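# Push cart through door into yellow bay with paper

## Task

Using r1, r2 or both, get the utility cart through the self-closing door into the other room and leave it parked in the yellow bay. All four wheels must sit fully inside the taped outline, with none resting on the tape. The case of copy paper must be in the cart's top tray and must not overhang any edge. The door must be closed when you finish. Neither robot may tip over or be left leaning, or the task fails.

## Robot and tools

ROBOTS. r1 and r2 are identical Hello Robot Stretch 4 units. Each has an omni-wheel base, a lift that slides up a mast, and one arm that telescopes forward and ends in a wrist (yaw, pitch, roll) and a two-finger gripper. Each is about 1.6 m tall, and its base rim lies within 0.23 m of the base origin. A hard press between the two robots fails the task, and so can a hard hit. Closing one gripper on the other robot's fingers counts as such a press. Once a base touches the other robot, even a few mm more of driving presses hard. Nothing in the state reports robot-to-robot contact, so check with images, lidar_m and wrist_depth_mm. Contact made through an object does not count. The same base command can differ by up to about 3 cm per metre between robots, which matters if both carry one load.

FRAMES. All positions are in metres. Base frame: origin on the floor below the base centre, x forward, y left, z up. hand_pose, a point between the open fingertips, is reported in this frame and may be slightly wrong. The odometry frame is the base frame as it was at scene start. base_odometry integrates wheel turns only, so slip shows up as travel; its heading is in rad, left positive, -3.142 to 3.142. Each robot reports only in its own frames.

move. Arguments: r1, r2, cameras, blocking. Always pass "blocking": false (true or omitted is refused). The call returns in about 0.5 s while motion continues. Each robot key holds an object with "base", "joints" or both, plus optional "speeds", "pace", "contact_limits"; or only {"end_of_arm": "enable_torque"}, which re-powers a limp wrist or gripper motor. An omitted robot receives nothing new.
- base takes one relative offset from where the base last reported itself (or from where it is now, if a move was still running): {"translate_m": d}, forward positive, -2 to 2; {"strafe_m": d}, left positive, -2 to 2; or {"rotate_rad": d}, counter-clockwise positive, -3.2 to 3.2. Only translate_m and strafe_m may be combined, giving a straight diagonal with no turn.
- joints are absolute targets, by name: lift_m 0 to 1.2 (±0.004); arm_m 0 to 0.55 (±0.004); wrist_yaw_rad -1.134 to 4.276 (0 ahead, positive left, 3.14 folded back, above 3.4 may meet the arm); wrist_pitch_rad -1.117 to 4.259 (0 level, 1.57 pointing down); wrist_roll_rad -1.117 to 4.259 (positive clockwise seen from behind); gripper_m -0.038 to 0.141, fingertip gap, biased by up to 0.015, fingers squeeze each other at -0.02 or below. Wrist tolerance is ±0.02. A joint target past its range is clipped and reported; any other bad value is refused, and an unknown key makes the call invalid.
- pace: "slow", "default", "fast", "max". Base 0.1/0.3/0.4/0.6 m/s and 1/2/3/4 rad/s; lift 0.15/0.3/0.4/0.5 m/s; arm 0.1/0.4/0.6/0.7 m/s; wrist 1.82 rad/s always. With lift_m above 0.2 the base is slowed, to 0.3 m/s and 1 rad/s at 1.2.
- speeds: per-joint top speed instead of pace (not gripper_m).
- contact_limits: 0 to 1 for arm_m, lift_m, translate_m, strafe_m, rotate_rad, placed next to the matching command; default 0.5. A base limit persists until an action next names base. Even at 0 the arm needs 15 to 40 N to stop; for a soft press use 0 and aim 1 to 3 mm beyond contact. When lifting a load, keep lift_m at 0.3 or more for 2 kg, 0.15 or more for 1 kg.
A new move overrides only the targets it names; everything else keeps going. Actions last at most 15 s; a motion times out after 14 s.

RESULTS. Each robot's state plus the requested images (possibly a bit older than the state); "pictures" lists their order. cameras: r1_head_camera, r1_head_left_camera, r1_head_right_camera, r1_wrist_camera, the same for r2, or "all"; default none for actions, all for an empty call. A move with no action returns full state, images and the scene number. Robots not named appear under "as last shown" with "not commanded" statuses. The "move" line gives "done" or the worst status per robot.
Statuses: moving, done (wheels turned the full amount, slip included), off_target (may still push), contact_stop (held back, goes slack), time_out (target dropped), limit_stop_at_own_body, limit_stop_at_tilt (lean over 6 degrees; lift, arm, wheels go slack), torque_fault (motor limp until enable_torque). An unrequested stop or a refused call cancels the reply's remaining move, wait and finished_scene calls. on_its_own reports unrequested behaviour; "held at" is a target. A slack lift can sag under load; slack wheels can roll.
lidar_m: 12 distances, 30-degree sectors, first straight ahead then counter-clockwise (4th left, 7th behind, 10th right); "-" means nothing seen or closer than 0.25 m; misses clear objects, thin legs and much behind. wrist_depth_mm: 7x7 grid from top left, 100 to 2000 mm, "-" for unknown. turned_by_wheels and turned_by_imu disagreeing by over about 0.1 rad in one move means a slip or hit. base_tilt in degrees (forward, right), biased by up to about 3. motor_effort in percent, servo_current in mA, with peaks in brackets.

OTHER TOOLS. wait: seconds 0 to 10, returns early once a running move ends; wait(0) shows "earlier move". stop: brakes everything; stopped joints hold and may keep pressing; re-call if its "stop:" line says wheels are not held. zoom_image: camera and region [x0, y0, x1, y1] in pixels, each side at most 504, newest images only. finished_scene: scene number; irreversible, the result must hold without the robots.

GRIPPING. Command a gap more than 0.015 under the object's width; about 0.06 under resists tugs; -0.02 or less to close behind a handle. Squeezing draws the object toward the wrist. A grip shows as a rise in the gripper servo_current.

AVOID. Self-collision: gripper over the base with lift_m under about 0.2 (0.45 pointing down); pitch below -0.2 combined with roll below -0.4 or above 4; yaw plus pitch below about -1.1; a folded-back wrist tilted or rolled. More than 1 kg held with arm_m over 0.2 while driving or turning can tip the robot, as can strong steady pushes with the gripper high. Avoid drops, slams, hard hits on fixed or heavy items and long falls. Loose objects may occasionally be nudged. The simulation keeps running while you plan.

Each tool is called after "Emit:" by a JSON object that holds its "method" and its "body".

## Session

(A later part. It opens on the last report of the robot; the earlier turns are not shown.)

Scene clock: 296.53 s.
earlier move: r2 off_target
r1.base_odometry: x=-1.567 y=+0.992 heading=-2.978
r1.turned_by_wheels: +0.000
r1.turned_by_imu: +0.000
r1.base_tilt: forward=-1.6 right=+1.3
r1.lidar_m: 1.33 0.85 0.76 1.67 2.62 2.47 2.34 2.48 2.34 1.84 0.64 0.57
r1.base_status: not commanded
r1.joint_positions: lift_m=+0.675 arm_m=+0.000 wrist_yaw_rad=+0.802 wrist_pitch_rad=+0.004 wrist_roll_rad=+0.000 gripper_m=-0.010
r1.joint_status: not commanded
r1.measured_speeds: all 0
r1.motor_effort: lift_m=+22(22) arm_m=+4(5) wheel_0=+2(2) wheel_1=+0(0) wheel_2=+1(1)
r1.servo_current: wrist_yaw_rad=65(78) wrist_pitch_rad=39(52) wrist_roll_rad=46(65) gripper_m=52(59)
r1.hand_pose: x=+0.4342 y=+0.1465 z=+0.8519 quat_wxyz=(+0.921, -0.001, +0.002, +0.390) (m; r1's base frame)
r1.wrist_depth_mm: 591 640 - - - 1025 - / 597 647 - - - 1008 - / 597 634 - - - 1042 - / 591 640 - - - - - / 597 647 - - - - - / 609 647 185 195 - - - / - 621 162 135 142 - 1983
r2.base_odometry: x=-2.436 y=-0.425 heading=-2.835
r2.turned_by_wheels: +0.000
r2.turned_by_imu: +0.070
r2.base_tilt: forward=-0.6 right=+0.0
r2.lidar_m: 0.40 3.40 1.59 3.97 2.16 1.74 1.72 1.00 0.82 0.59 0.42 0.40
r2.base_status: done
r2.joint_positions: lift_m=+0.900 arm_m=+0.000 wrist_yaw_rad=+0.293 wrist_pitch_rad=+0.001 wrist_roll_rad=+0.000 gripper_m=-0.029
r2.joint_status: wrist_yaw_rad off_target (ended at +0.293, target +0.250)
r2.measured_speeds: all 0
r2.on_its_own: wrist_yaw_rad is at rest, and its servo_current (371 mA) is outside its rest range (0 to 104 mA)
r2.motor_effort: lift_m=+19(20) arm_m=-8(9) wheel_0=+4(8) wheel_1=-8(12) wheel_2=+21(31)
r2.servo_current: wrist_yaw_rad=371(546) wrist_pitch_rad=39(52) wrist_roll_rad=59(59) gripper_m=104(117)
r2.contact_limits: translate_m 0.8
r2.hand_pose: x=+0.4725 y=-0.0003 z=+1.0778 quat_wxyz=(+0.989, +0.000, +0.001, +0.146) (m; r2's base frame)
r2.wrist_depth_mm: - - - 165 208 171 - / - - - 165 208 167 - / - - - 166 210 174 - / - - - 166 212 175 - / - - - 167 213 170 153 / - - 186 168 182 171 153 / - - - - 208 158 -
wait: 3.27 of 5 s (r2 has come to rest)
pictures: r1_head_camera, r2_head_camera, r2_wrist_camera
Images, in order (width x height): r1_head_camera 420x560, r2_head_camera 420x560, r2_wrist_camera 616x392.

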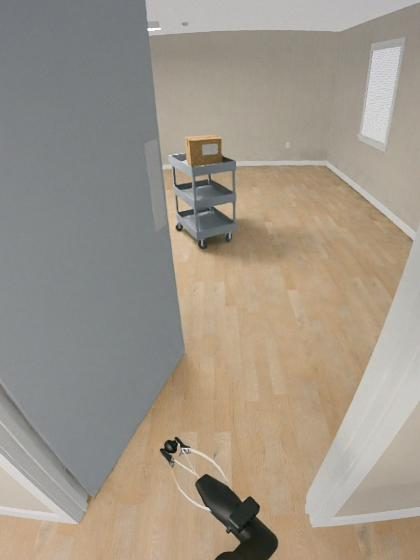

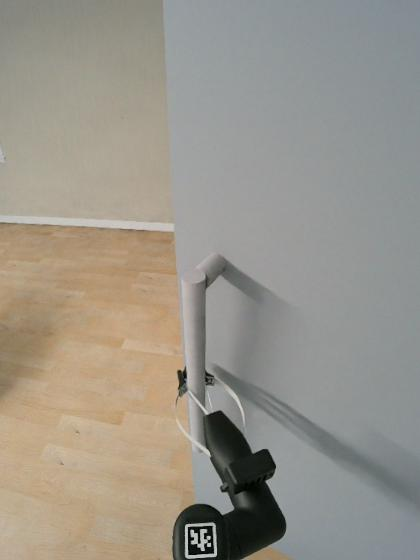

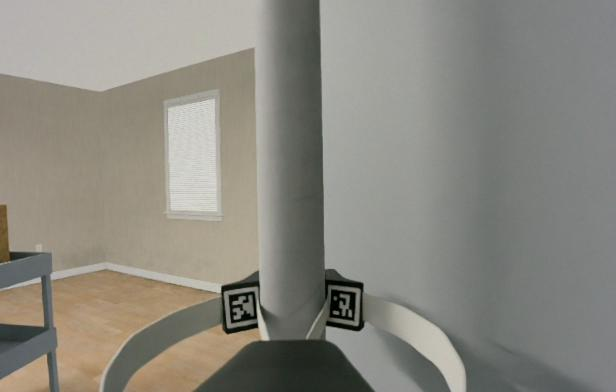

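Emit:
{"method": "move", "body": {"blocking": false, "r2": {"base":{"translate_m":-0.244,"strafe_m":0.055},"joints":{"wrist_yaw_rad":0.31},"pace":"slow","contact_limits":{"translate_m":0.8}}}}

Emit:
{"method": "wait", "body": {"seconds": 5}}

Emit:
{"method": "move", "body": {"blocking": false, "r2": {"base":{"translate_m":-0.244,"strafe_m":-0.02},"pace":"slow","contact_limits":{"translate_m":0.8}}}}

Emit:
{"method": "wait", "body": {"seconds": 5, "cameras": ["r2_head_camera","r2_wrist_camera","r1_head_camera","r2_head_left_camera"]}}

Scene clock: 306.20 s.
move: r2 moving
r1: as last shown
r1.lidar_m: 1.36 0.85 0.77 1.68 2.58 2.44 2.35 2.47 2.31 1.85 0.64 0.54
r1.motor_effort: lift_m=+22(22) arm_m=+4(4) wheel_0=+2(2) wheel_1=+0(0) wheel_2=+1(1)
r1.servo_current: wrist_yaw_rad=59(59) wrist_pitch_rad=46(52) wrist_roll_rad=39(52) gripper_m=39(52)
r1.wrist_depth_mm: 597 647 - - - 1060 - / 591 647 - - - 1042 - / 597 627 - - - 1060 - / 585 640 - - - - - / 597 634 - - - - - / 615 640 183 194 - - - / - 621 163 135 142 - 1983
r2.base_odometry: x=-2.423 y=-0.424 heading=-2.834
r2.turned_by_wheels: +0.001
r2.turned_by_imu: +0.002
r2.base_tilt: forward=-0.6 right=+0.1
r2.lidar_m: 0.40 3.40 1.60 3.98 2.09 1.73 1.70 1.01 0.79 0.61 0.42 0.40
r2.base_status: translate_m moving; strafe_m moving
r2.joint_positions: lift_m=+0.900 arm_m=+0.000 wrist_yaw_rad=+0.320 wrist_pitch_rad=+0.001 wrist_roll_rad=+0.000 gripper_m=-0.029
r2.joint_status: wrist_yaw_rad moving
r2.measured_speeds: translate_m=-0.048 strafe_m=+0.010 rotate_rad=+0.003 lift_m=+0.000 arm_m=+0.000 wrist_yaw_rad=+0.010 wrist_pitch_rad=+0.000 wrist_roll_rad=+0.000
r2.motor_effort: lift_m=+19(19) arm_m=-8(8) wheel_0=+0(5) wheel_1=-9(10) wheel_2=+24(25)
r2.servo_current: wrist_yaw_rad=65(351) wrist_pitch_rad=39(46) wrist_roll_rad=52(59) gripper_m=98(111)
r2.contact_limits: translate_m 0.8
r2.hand_pose: x=+0.4724 y=+0.0079 z=+1.0778 quat_wxyz=(+0.987, +0.000, +0.001, +0.160) (m; r2's base frame)
r2.wrist_depth_mm: - - - 163 208 171 - / - - - 164 210 169 - / - - - 165 219 174 - / - - - 167 213 175 - / - - - 166 216 171 153 / - - 186 167 182 173 154 / - - - - 209 158 -
pictures: none

Scene clock: 309.47 s.
earlier move: r2 done
r1.base_odometry: x=-1.567 y=+0.992 heading=-2.978
r1.turned_by_wheels: +0.000
r1.turned_by_imu: +0.000
r1.base_tilt: forward=-1.6 right=+1.3
r1.lidar_m: 2.88 0.85 0.76 1.66 2.58 2.45 2.34 2.45 2.34 1.85 0.66 0.55
r1.base_status: not commanded
r1.joint_positions: lift_m=+0.675 arm_m=+0.000 wrist_yaw_rad=+0.802 wrist_pitch_rad=+0.004 wrist_roll_rad=+0.000 gripper_m=-0.010
r1.joint_status: not commanded
r1.measured_speeds: all 0
r1.motor_effort: lift_m=+22(22) arm_m=+4(5) wheel_0=+1(2) wheel_1=+0(0) wheel_2=+1(1)
r1.servo_current: wrist_yaw_rad=39(72) wrist_pitch_rad=52(59) wrist_roll_rad=33(65) gripper_m=46(52)
r1.hand_pose: x=+0.4342 y=+0.1465 z=+0.8519 quat_wxyz=(+0.921, -0.001, +0.002, +0.390) (m; r1's base frame)
r1.wrist_depth_mm: 591 647 - - - - - / 591 654 - - - - - / 597 621 - - - - - / 597 640 - - - - - / 597 640 - - - - - / 609 640 185 194 - - - / - 621 163 135 142 - -
r2.base_odometry: x=-2.187 y=-0.404 heading=-2.833
r2.turned_by_wheels: +0.001
r2.turned_by_imu: +0.058
r2.base_tilt: forward=-0.7 right=+0.0
r2.lidar_m: 0.38 1.78 1.68 3.10 1.77 1.52 1.50 0.95 0.81 0.79 0.49 0.43
r2.base_status: done
r2.joint_positions: lift_m=+0.900 arm_m=+0.000 wrist_yaw_rad=+0.328 wrist_pitch_rad=+0.001 wrist_roll_rad=+0.000 gripper_m=-0.029
r2.joint_status: all done
r2.measured_speeds: all 0
r2.motor_effort: lift_m=+19(20) arm_m=-8(8) wheel_0=+8(11) wheel_1=-5(11) wheel_2=+20(28)
r2.servo_current: wrist_yaw_rad=104(351) wrist_pitch_rad=39(46) wrist_roll_rad=46(65) gripper_m=104(111)
r2.contact_limits: translate_m 0.8
r2.hand_pose: x=+0.4723 y=+0.0103 z=+1.0778 quat_wxyz=(+0.987, +0.000, +0.001, +0.163) (m; r2's base frame)
r2.wrist_depth_mm: - - - 163 208 177 - / - - - 164 208 179 159 / - - - 168 215 177 - / - - - 169 212 178 158 / 1464 - - 169 213 175 - / - - 185 167 198 179 - / 1336 1430 - - 209 176 -
wait: 3.27 of 5 s (r2 has come to rest)
pictures: none

Scene clock: 309.97 s.
move: r2 moving
r1: as last shown
r1.lidar_m: 2.86 0.83 0.77 1.65 2.60 2.47 2.34 2.44 2.30 1.87 0.68 0.55
r1.motor_effort: lift_m=+22(22) arm_m=+4(4) wheel_0=+1(3) wheel_1=+0(0) wheel_2=+1(1)
r1.servo_current: wrist_yaw_rad=52(59) wrist_pitch_rad=39(52) wrist_roll_rad=59(59) gripper_m=46(46)
r1.wrist_depth_mm: 597 647 - - - - - / 597 654 - - - - - / 591 627 - - - - - / 591 640 - - - - - / 603 647 - - - - - / 603 634 183 194 - - - / - 621 163 135 141 - 1983
r2.base_odometry: x=-2.175 y=-0.399 heading=-2.831
r2.turned_by_wheels: +0.002
r2.turned_by_imu: +0.009
r2.base_tilt: forward=-0.6 right=+0.0
r2.lidar_m: 0.40 1.78 1.69 3.06 1.72 1.50 1.49 0.96 0.80 0.77 0.49 0.43
r2.base_status: translate_m moving; strafe_m moving
r2.joint_positions: lift_m=+0.900 arm_m=+0.000 wrist_yaw_rad=+0.328 wrist_pitch_rad=+0.001 wrist_roll_rad=+0.000 gripper_m=-0.029
r2.joint_status: not commanded
r2.measured_speeds: translate_m=-0.046 strafe_m=-0.007 rotate_rad=+0.004 lift_m=+0.000 arm_m=+0.000 wrist_yaw_rad=+0.000 wrist_pitch_rad=+0.000 wrist_roll_rad=+0.000
r2.motor_effort: lift_m=+19(20) arm_m=-8(8) wheel_0=+9(11) wheel_1=-8(9) wheel_2=+26(26)
r2.servo_current: wrist_yaw_rad=104(111) wrist_pitch_rad=46(46) wrist_roll_rad=46(52) gripper_m=104(111)
r2.contact_limits: translate_m 0.8
r2.hand_pose: x=+0.4723 y=+0.0103 z=+1.0778 quat_wxyz=(+0.987, +0.000, +0.001, +0.163) (m; r2's base frame)
r2.wrist_depth_mm: - - - 163 207 177 - / - - - 164 208 179 - / - - - 168 216 177 - / - - - 169 212 178 159 / 1464 - - 169 212 175 - / - - 185 167 198 179 - / - 1397 - - 210 176 -
pictures: none

Scene clock: 313.20 s.
earlier move: r2 done
r1.base_odometry: x=-1.567 y=+0.992 heading=-2.978
r1.turned_by_wheels: +0.000
r1.turned_by_imu: +0.000
r1.base_tilt: forward=-1.6 right=+1.3
r1.lidar_m: 2.88 0.86 0.79 1.67 2.60 2.47 2.34 2.46 2.31 1.86 0.64 0.54
r1.base_status: not commanded
r1.joint_positions: lift_m=+0.675 arm_m=+0.000 wrist_yaw_rad=+0.802 wrist_pitch_rad=+0.004 wrist_roll_rad=+0.000 gripper_m=-0.010
r1.joint_status: not commanded
r1.measured_speeds: all 0
r1.motor_effort: lift_m=+22(22) arm_m=+4(5) wheel_0=+2(3) wheel_1=+0(0) wheel_2=+1(1)
r1.servo_current: wrist_yaw_rad=39(65) wrist_pitch_rad=39(52) wrist_roll_rad=46(65) gripper_m=46(52)
r1.hand_pose: x=+0.4342 y=+0.1465 z=+0.8519 quat_wxyz=(+0.921, -0.001, +0.002, +0.390) (m; r1's base frame)
r1.wrist_depth_mm: 597 647 - - - - - / 597 654 - - - - - / 591 621 - - - - - / 591 647 - - - - - / 597 634 - - - - - / 609 634 184 195 181 - - / - 615 163 135 142 1983 1983
r2.base_odometry: x=-1.961 y=-0.311 heading=-2.832
r2.turned_by_wheels: +0.000
r2.turned_by_imu: +0.171
r2.base_tilt: forward=-0.6 right=+0.0
r2.lidar_m: 0.41 1.85 2.14 2.13 1.43 1.33 1.18 0.79 0.73 0.76 0.50 0.42
r2.base_status: done
r2.joint_positions: lift_m=+0.900 arm_m=+0.000 wrist_yaw_rad=+0.330 wrist_pitch_rad=+0.001 wrist_roll_rad=+0.000 gripper_m=-0.029
r2.joint_status: not commanded
r2.measured_speeds: all 0
r2.on_its_own: wrist_yaw_rad is at rest, and its servo_current (117 mA) is outside its rest range (0 to 104 mA)
r2.motor_effort: lift_m=+19(20) arm_m=-6(8) wheel_0=+7(13) wheel_1=-5(11) wheel_2=+18(29)
r2.servo_current: wrist_yaw_rad=117(124) wrist_pitch_rad=39(46) wrist_roll_rad=52(65) gripper_m=111(117)
r2.contact_limits: translate_m 0.8
r2.hand_pose: x=+0.4723 y=+0.0106 z=+1.0778 quat_wxyz=(+0.986, +0.000, +0.001, +0.164) (m; r2's base frame)
r2.wrist_depth_mm: - - - 163 208 176 - / - - - 163 210 177 - / - - - 167 216 182 160 / - - - 168 213 176 161 / - - - 166 214 177 - / - - 184 168 200 181 166 / - - - - 212 178 -
wait: 3.23 of 5 s (r2 has come to rest)
pictures: r1_head_camera, r2_head_camera, r2_head_left_camera, r2_wrist_camera
Images, in order (width x height): r1_head_camera 420x560, r2_head_camera 420x560, r2_head_left_camera 420x672, r2_wrist_camera 616x392.

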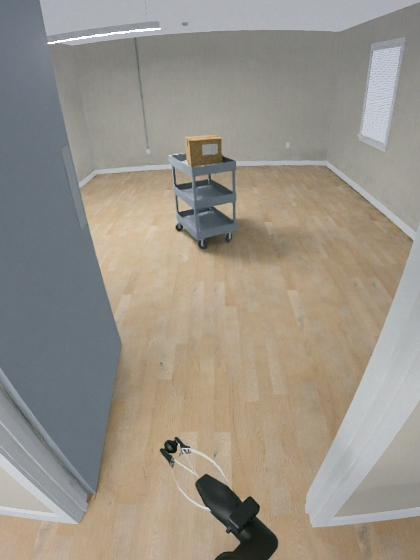

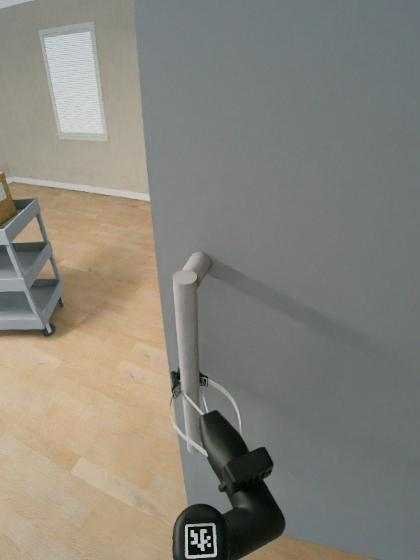

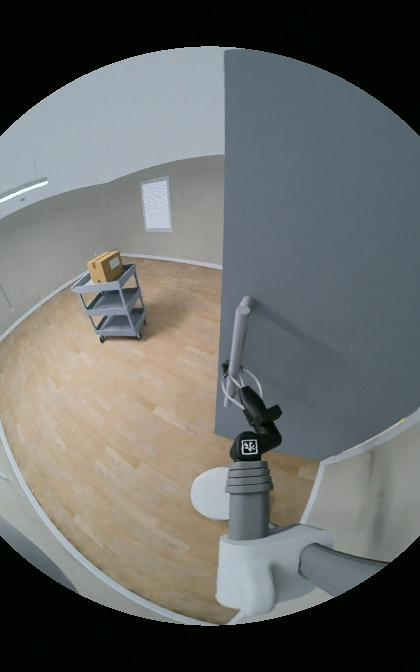

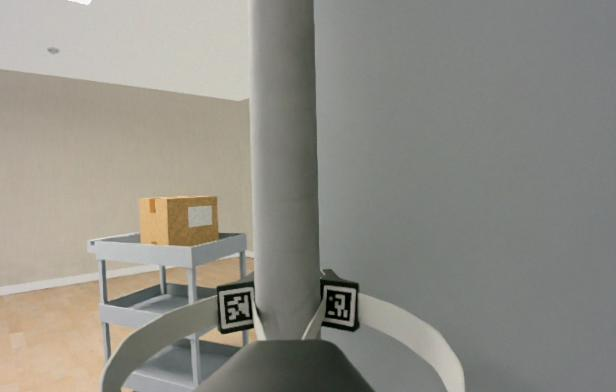

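Emit:
{"method": "move", "body": {"blocking": false, "r1": {"base":{"translate_m":1.6},"joints":{"wrist_yaw_rad":0,"gripper_m":0.141},"pace":"fast"}}}

Emit:
{"method": "wait", "body": {"seconds": 7}}

Emit:
{"method": "wait", "body": {"seconds": 1}}

Emit:
{"method": "move", "body": {"blocking": false, "r1": {"base":{"strafe_m":-1.05},"pace":"fast"}}}

Emit:
{"method": "wait", "body": {"seconds": 7, "cameras": ["r1_head_camera","r1_head_left_camera"]}}

Scene clock: 329.50 s.
move: r1 moving
r1.base_odometry: x=-1.615 y=+0.984 heading=-2.978
r1.turned_by_wheels: +0.000
r1.turned_by_imu: +0.000
r1.base_tilt: forward=-1.6 right=+1.3
r1.lidar_m: 2.82 0.89 0.74 1.49 2.59 2.53 2.39 2.52 2.33 1.66 0.55 0.51
r1.base_status: translate_m moving
r1.joint_positions: lift_m=+0.675 arm_m=+0.000 wrist_yaw_rad=+0.164 wrist_pitch_rad=+0.004 wrist_roll_rad=+0.000 gripper_m=+0.012
r1.joint_status: wrist_yaw_rad moving; gripper_m moving
r1.measured_speeds: translate_m=+0.185 strafe_m=-0.001 rotate_rad=-0.002 lift_m=+0.000 arm_m=+0.000 wrist_yaw_rad=-1.722 wrist_pitch_rad=+0.000 wrist_roll_rad=+0.000
r1.motor_effort: lift_m=+22(22) arm_m=+4(4) wheel_0=+9(9) wheel_1=+7(7) wheel_2=-11(11)
r1.servo_current: wrist_yaw_rad=85(111) wrist_pitch_rad=46(52) wrist_roll_rad=33(59) gripper_m=78(78)
r1.hand_pose: x=+0.4696 y=-0.0392 z=+0.8519 quat_wxyz=(+0.997, +0.000, +0.002, +0.082) (m; r1's base frame)
r1.wrist_depth_mm: - - - - - - - / - - - - - - - / - 1336 - - - - - / - - - - - - - / - - - - - - - / - - 193 205 187 - - / - 142 187 1921 170 1921 -
r2.base_odometry: x=-1.961 y=-0.311 heading=-2.832
r2.turned_by_wheels: +0.000
r2.turned_by_imu: +0.000
r2.base_tilt: forward=-0.7 right=+0.0
r2.lidar_m: 0.41 1.85 2.14 2.10 1.41 1.33 1.17 0.80 0.71 0.70 0.52 0.42
r2.base_status: not commanded
r2.joint_positions: lift_m=+0.900 arm_m=+0.000 wrist_yaw_rad=+0.330 wrist_pitch_rad=+0.001 wrist_roll_rad=+0.000 gripper_m=-0.029
r2.joint_status: not commanded
r2.measured_speeds: all 0
r2.motor_effort: lift_m=+19(20) arm_m=-7(7) wheel_0=+7(8) wheel_1=-5(5) wheel_2=+18(18)
r2.servo_current: wrist_yaw_rad=124(124) wrist_pitch_rad=39(52) wrist_roll_rad=39(52) gripper_m=104(111)
r2.contact_limits: translate_m 0.8
r2.hand_pose: x=+0.4723 y=+0.0106 z=+1.0778 quat_wxyz=(+0.986, +0.000, +0.001, +0.164) (m; r2's base frame)
r2.wrist_depth_mm: - - - 163 208 176 - / - - - 163 209 177 - / - - - 168 216 182 161 / - - - 168 214 176 161 / - - - 166 214 177 - / - - 183 168 200 180 166 / - - - - 211 178 -
pictures: none

Scene clock: 334.33 s.
earlier move: r1 done
r1.base_odometry: x=-3.146 y=+0.732 heading=-2.978
r1.turned_by_wheels: +0.000
r1.turned_by_imu: +0.000
r1.base_tilt: forward=-1.6 right=+1.3
r1.lidar_m: 1.31 1.70 2.64 0.68 0.70 0.94 4.08 1.05 1.42 2.18 2.28 3.08
r1.base_status: done
r1.joint_positions: lift_m=+0.675 arm_m=+0.000 wrist_yaw_rad=+0.003 wrist_pitch_rad=+0.004 wrist_roll_rad=+0.000 gripper_m=+0.141
r1.joint_status: all done
r1.measured_speeds: all 0
r1.motor_effort: lift_m=+22(22) arm_m=+4(5) wheel_0=+2(10) wheel_1=+0(8) wheel_2=+1(13)
r1.servo_current: wrist_yaw_rad=46(111) wrist_pitch_rad=52(52) wrist_roll_rad=46(65) gripper_m=39(111)
r1.hand_pose: x=+0.4594 y=-0.0867 z=+0.8519 quat_wxyz=(+1.000, +0.000, +0.002, +0.001) (m; r1's base frame)
r1.wrist_depth_mm: - - - - - - - / - - - - - - - / - - - - - - - / - - 1308 - - - - / - - - - - - - / - 208 179 - - 196 - / - 1808 - 144 - 1863 -
r2.base_odometry: x=-1.961 y=-0.311 heading=-2.832
r2.turned_by_wheels: +0.000
r2.turned_by_imu: +0.001
r2.base_tilt: forward=-0.6 right=+0.0
r2.lidar_m: 0.41 1.86 2.17 2.15 1.43 1.34 1.16 0.78 0.73 0.75 0.51 0.45
r2.base_status: not commanded
r2.joint_positions: lift_m=+0.900 arm_m=+0.000 wrist_yaw_rad=+0.330 wrist_pitch_rad=+0.001 wrist_roll_rad=+0.000 gripper_m=-0.029
r2.joint_status: not commanded
r2.measured_speeds: all 0
r2.on_its_own: wrist_yaw_rad is at rest, and its servo_current (117 mA) is outside its rest range (0 to 104 mA)
r2.motor_effort: lift_m=+19(20) arm_m=-7(7) wheel_0=+7(8) wheel_1=-5(5) wheel_2=+18(18)
r2.servo_current: wrist_yaw_rad=117(124) wrist_pitch_rad=46(52) wrist_roll_rad=46(59) gripper_m=104(117)
r2.contact_limits: translate_m 0.8
r2.hand_pose: x=+0.4723 y=+0.0106 z=+1.0778 quat_wxyz=(+0.986, +0.000, +0.001, +0.164) (m; r2's base frame)
r2.wrist_depth_mm: - - - 163 208 175 - / - - - 163 209 178 - / - - - 168 216 182 160 / - - - 168 213 176 161 / - - - 167 213 177 - / - - 183 167 200 181 166 / - - - - 211 178 -
wait: 4.83 of 7 s (r1 has come to rest)
pictures: none

Scene clock: 335.33 s.
r1.base_odometry: x=-3.146 y=+0.732 heading=-2.978
r1.turned_by_wheels: +0.000
r1.turned_by_imu: +0.000
r1.base_tilt: forward=-1.6 right=+1.3
r1.lidar_m: 1.29 1.69 2.64 0.68 0.72 0.92 4.11 1.04 1.41 2.20 2.29 3.13
r1.base_status: done
r1.joint_positions: lift_m=+0.675 arm_m=+0.000 wrist_yaw_rad=+0.003 wrist_pitch_rad=+0.004 wrist_roll_rad=+0.000 gripper_m=+0.141
r1.joint_status: all done
r1.measured_speeds: all 0
r1.motor_effort: lift_m=+22(22) arm_m=+4(5) wheel_0=+2(10) wheel_1=+0(8) wheel_2=+1(13)
r1.servo_current: wrist_yaw_rad=59(111) wrist_pitch_rad=39(52) wrist_roll_rad=46(65) gripper_m=46(111)
r1.hand_pose: x=+0.4594 y=-0.0867 z=+0.8519 quat_wxyz=(+1.000, +0.000, +0.002, +0.001) (m; r1's base frame)
r1.wrist_depth_mm: - - - - - - - / - - - - - - - / - - - - - - - / - - 1255 - - - - / - - - - - - - / - 208 179 - - 196 - / - 1863 - 143 - 1808 -
r2.base_odometry: x=-1.961 y=-0.311 heading=-2.832
r2.turned_by_wheels: +0.000
r2.turned_by_imu: +0.000
r2.base_tilt: forward=-0.6 right=+0.0
r2.lidar_m: 0.41 1.83 2.14 2.11 1.42 1.32 1.15 0.78 0.70 0.76 0.51 0.44
r2.base_status: not commanded
r2.joint_positions: lift_m=+0.900 arm_m=+0.000 wrist_yaw_rad=+0.330 wrist_pitch_rad=+0.001 wrist_roll_rad=+0.000 gripper_m=-0.029
r2.joint_status: not commanded
r2.measured_speeds: all 0
r2.on_its_own: wrist_yaw_rad is at rest, and its servo_current (111 mA) is outside its rest range (0 to 104 mA)
r2.motor_effort: lift_m=+19(20) arm_m=-7(7) wheel_0=+7(8) wheel_1=-5(5) wheel_2=+18(18)
r2.servo_current: wrist_yaw_rad=111(124) wrist_pitch_rad=52(52) wrist_roll_rad=59(59) gripper_m=111(117)
r2.contact_limits: translate_m 0.8
r2.hand_pose: x=+0.4723 y=+0.0106 z=+1.0778 quat_wxyz=(+0.986, +0.000, +0.001, +0.164) (m; r2's base frame)
r2.wrist_depth_mm: - - - 163 208 176 - / - - - 163 209 177 - / - - - 167 216 182 160 / - - - 168 213 176 161 / - - - 167 214 177 - / - - 184 167 200 182 166 / - - - - 212 178 -
wait: 1.00 s; at rest by 0.27 s
pictures: none

Scene clock: 335.83 s.
move: r1 moving
r1.base_odometry: x=-3.155 y=+0.786 heading=-2.978
r1.turned_by_wheels: +0.000
r1.turned_by_imu: +0.000
r1.base_tilt: forward=-1.6 right=+1.3
r1.lidar_m: 1.31 1.47 2.71 0.75 0.75 0.97 4.09 1.02 1.43 2.14 2.21 3.03
r1.base_status: strafe_m moving
r1.joint_positions: lift_m=+0.675 arm_m=+0.000 wrist_yaw_rad=+0.003 wrist_pitch_rad=+0.004 wrist_roll_rad=+0.000 gripper_m=+0.141
r1.joint_status: not commanded
r1.measured_speeds: translate_m=-0.001 strafe_m=-0.214 rotate_rad=+0.003 lift_m=+0.000 arm_m=+0.000 wrist_yaw_rad=+0.000 wrist_pitch_rad=+0.000 wrist_roll_rad=+0.000
r1.motor_effort: lift_m=+22(22) arm_m=+4(4) wheel_0=+11(13) wheel_1=-10(11) wheel_2=+0(1)
r1.servo_current: wrist_yaw_rad=52(59) wrist_pitch_rad=39(46) wrist_roll_rad=52(52) gripper_m=39(46)
r1.hand_pose: x=+0.4594 y=-0.0867 z=+0.8519 quat_wxyz=(+1.000, +0.000, +0.002, +0.001) (m; r1's base frame)
r1.wrist_depth_mm: - - - - - - - / - - - - - - - / - - - - - - - / - - 1255 - - - - / - - - - - - - / - 208 179 - - 196 - / - 1921 - 144 - 1756 -
r2.base_odometry: x=-1.961 y=-0.311 heading=-2.832
r2.turned_by_wheels: +0.000
r2.turned_by_imu: +0.000
r2.base_tilt: forward=-0.7 right=+0.0
r2.lidar_m: 0.39 1.84 2.16 2.10 1.45 1.33 1.18 0.78 0.69 0.75 0.50 0.44
r2.base_status: not commanded
r2.joint_positions: lift_m=+0.900 arm_m=+0.000 wrist_yaw_rad=+0.330 wrist_pitch_rad=+0.001 wrist_roll_rad=+0.000 gripper_m=-0.029
r2.joint_status: not commanded
r2.measured_speeds: all 0
r2.motor_effort: lift_m=+19(20) arm_m=-7(7) wheel_0=+7(7) wheel_1=-5(5) wheel_2=+18(18)
r2.servo_current: wrist_yaw_rad=117(117) wrist_pitch_rad=39(52) wrist_roll_rad=46(59) gripper_m=98(111)
r2.contact_limits: translate_m 0.8
r2.hand_pose: x=+0.4723 y=+0.0106 z=+1.0778 quat_wxyz=(+0.986, +0.000, +0.001, +0.164) (m; r2's base frame)
r2.wrist_depth_mm: - - - 163 208 176 - / - - - 163 210 177 - / - - - 167 216 182 160 / - - - 168 213 177 161 / - - - 166 214 177 - / - - 184 167 200 181 166 / - - - - 211 178 -
pictures: none

Scene clock: 339.17 s.
earlier move: r1 done
r1.base_odometry: x=-3.317 y=+1.768 heading=-2.978
r1.turned_by_wheels: +0.000
r1.turned_by_imu: -0.007
r1.base_tilt: forward=-1.6 right=+1.3
r1.lidar_m: 4.23 1.72 1.81 1.73 1.76 0.98 0.96 0.99 1.19 1.12 1.20 1.63
r1.base_status: done
r1.joint_positions: lift_m=+0.675 arm_m=+0.000 wrist_yaw_rad=+0.002 wrist_pitch_rad=+0.004 wrist_roll_rad=+0.000 gripper_m=+0.141
r1.joint_status: not commanded
r1.measured_speeds: all 0
r1.motor_effort: lift_m=+22(22) arm_m=+4(4) wheel_0=-3(14) wheel_1=+2(13) wheel_2=+0(2)
r1.servo_current: wrist_yaw_rad=33(65) wrist_pitch_rad=39(59) wrist_roll_rad=46(78) gripper_m=46(52)
r1.hand_pose: x=+0.4594 y=-0.0867 z=+0.8519 quat_wxyz=(+1.000, +0.000, +0.002, +0.001) (m; r1's base frame)
r1.wrist_depth_mm: - - - - - - - / - - - - - - - / - - - - - - - / - - - - - - - / - - - - - - - / - 208 - - - 193 - / - - - 143 - 1808 -
r2.base_odometry: x=-1.961 y=-0.311 heading=-2.832
r2.turned_by_wheels: +0.000
r2.turned_by_imu: +0.000
r2.base_tilt: forward=-0.6 right=+0.0
r2.lidar_m: 0.40 1.85 2.15 2.14 1.44 1.33 1.18 0.78 0.71 0.75 0.50 0.44
r2.base_status: not commanded
r2.joint_positions: lift_m=+0.900 arm_m=+0.000 wrist_yaw_rad=+0.330 wrist_pitch_rad=+0.001 wrist_roll_rad=+0.000 gripper_m=-0.029
r2.joint_status: not commanded
r2.measured_speeds: all 0
r2.on_its_own: wrist_yaw_rad is at rest, and its servo_current (117 mA) is outside its rest range (0 to 104 mA)
r2.motor_effort: lift_m=+19(20) arm_m=-7(7) wheel_0=+8(8) wheel_1=-5(5) wheel_2=+18(18)
r2.servo_current: wrist_yaw_rad=117(130) wrist_pitch_rad=39(52) wrist_roll_rad=39(59) gripper_m=104(111)
r2.contact_limits: translate_m 0.8
r2.hand_pose: x=+0.4723 y=+0.0106 z=+1.0778 quat_wxyz=(+0.986, +0.000, +0.001, +0.164) (m; r2's base frame)
r2.wrist_depth_mm: - - - 163 208 176 - / - - - 163 210 177 - / - - - 167 216 182 161 / - - - 168 214 176 161 / - - - 166 214 177 - / - - 184 167 200 182 166 / - - - - 211 179 -
wait: 3.33 of 7 s (r1 has come to rest)
pictures: r1_head_camera, r1_head_left_camera
Images, in order (width x height): r1_head_camera 420x560, r1_head_left_camera 420x672.

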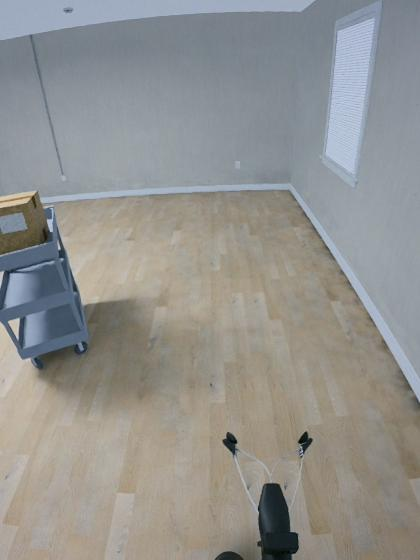

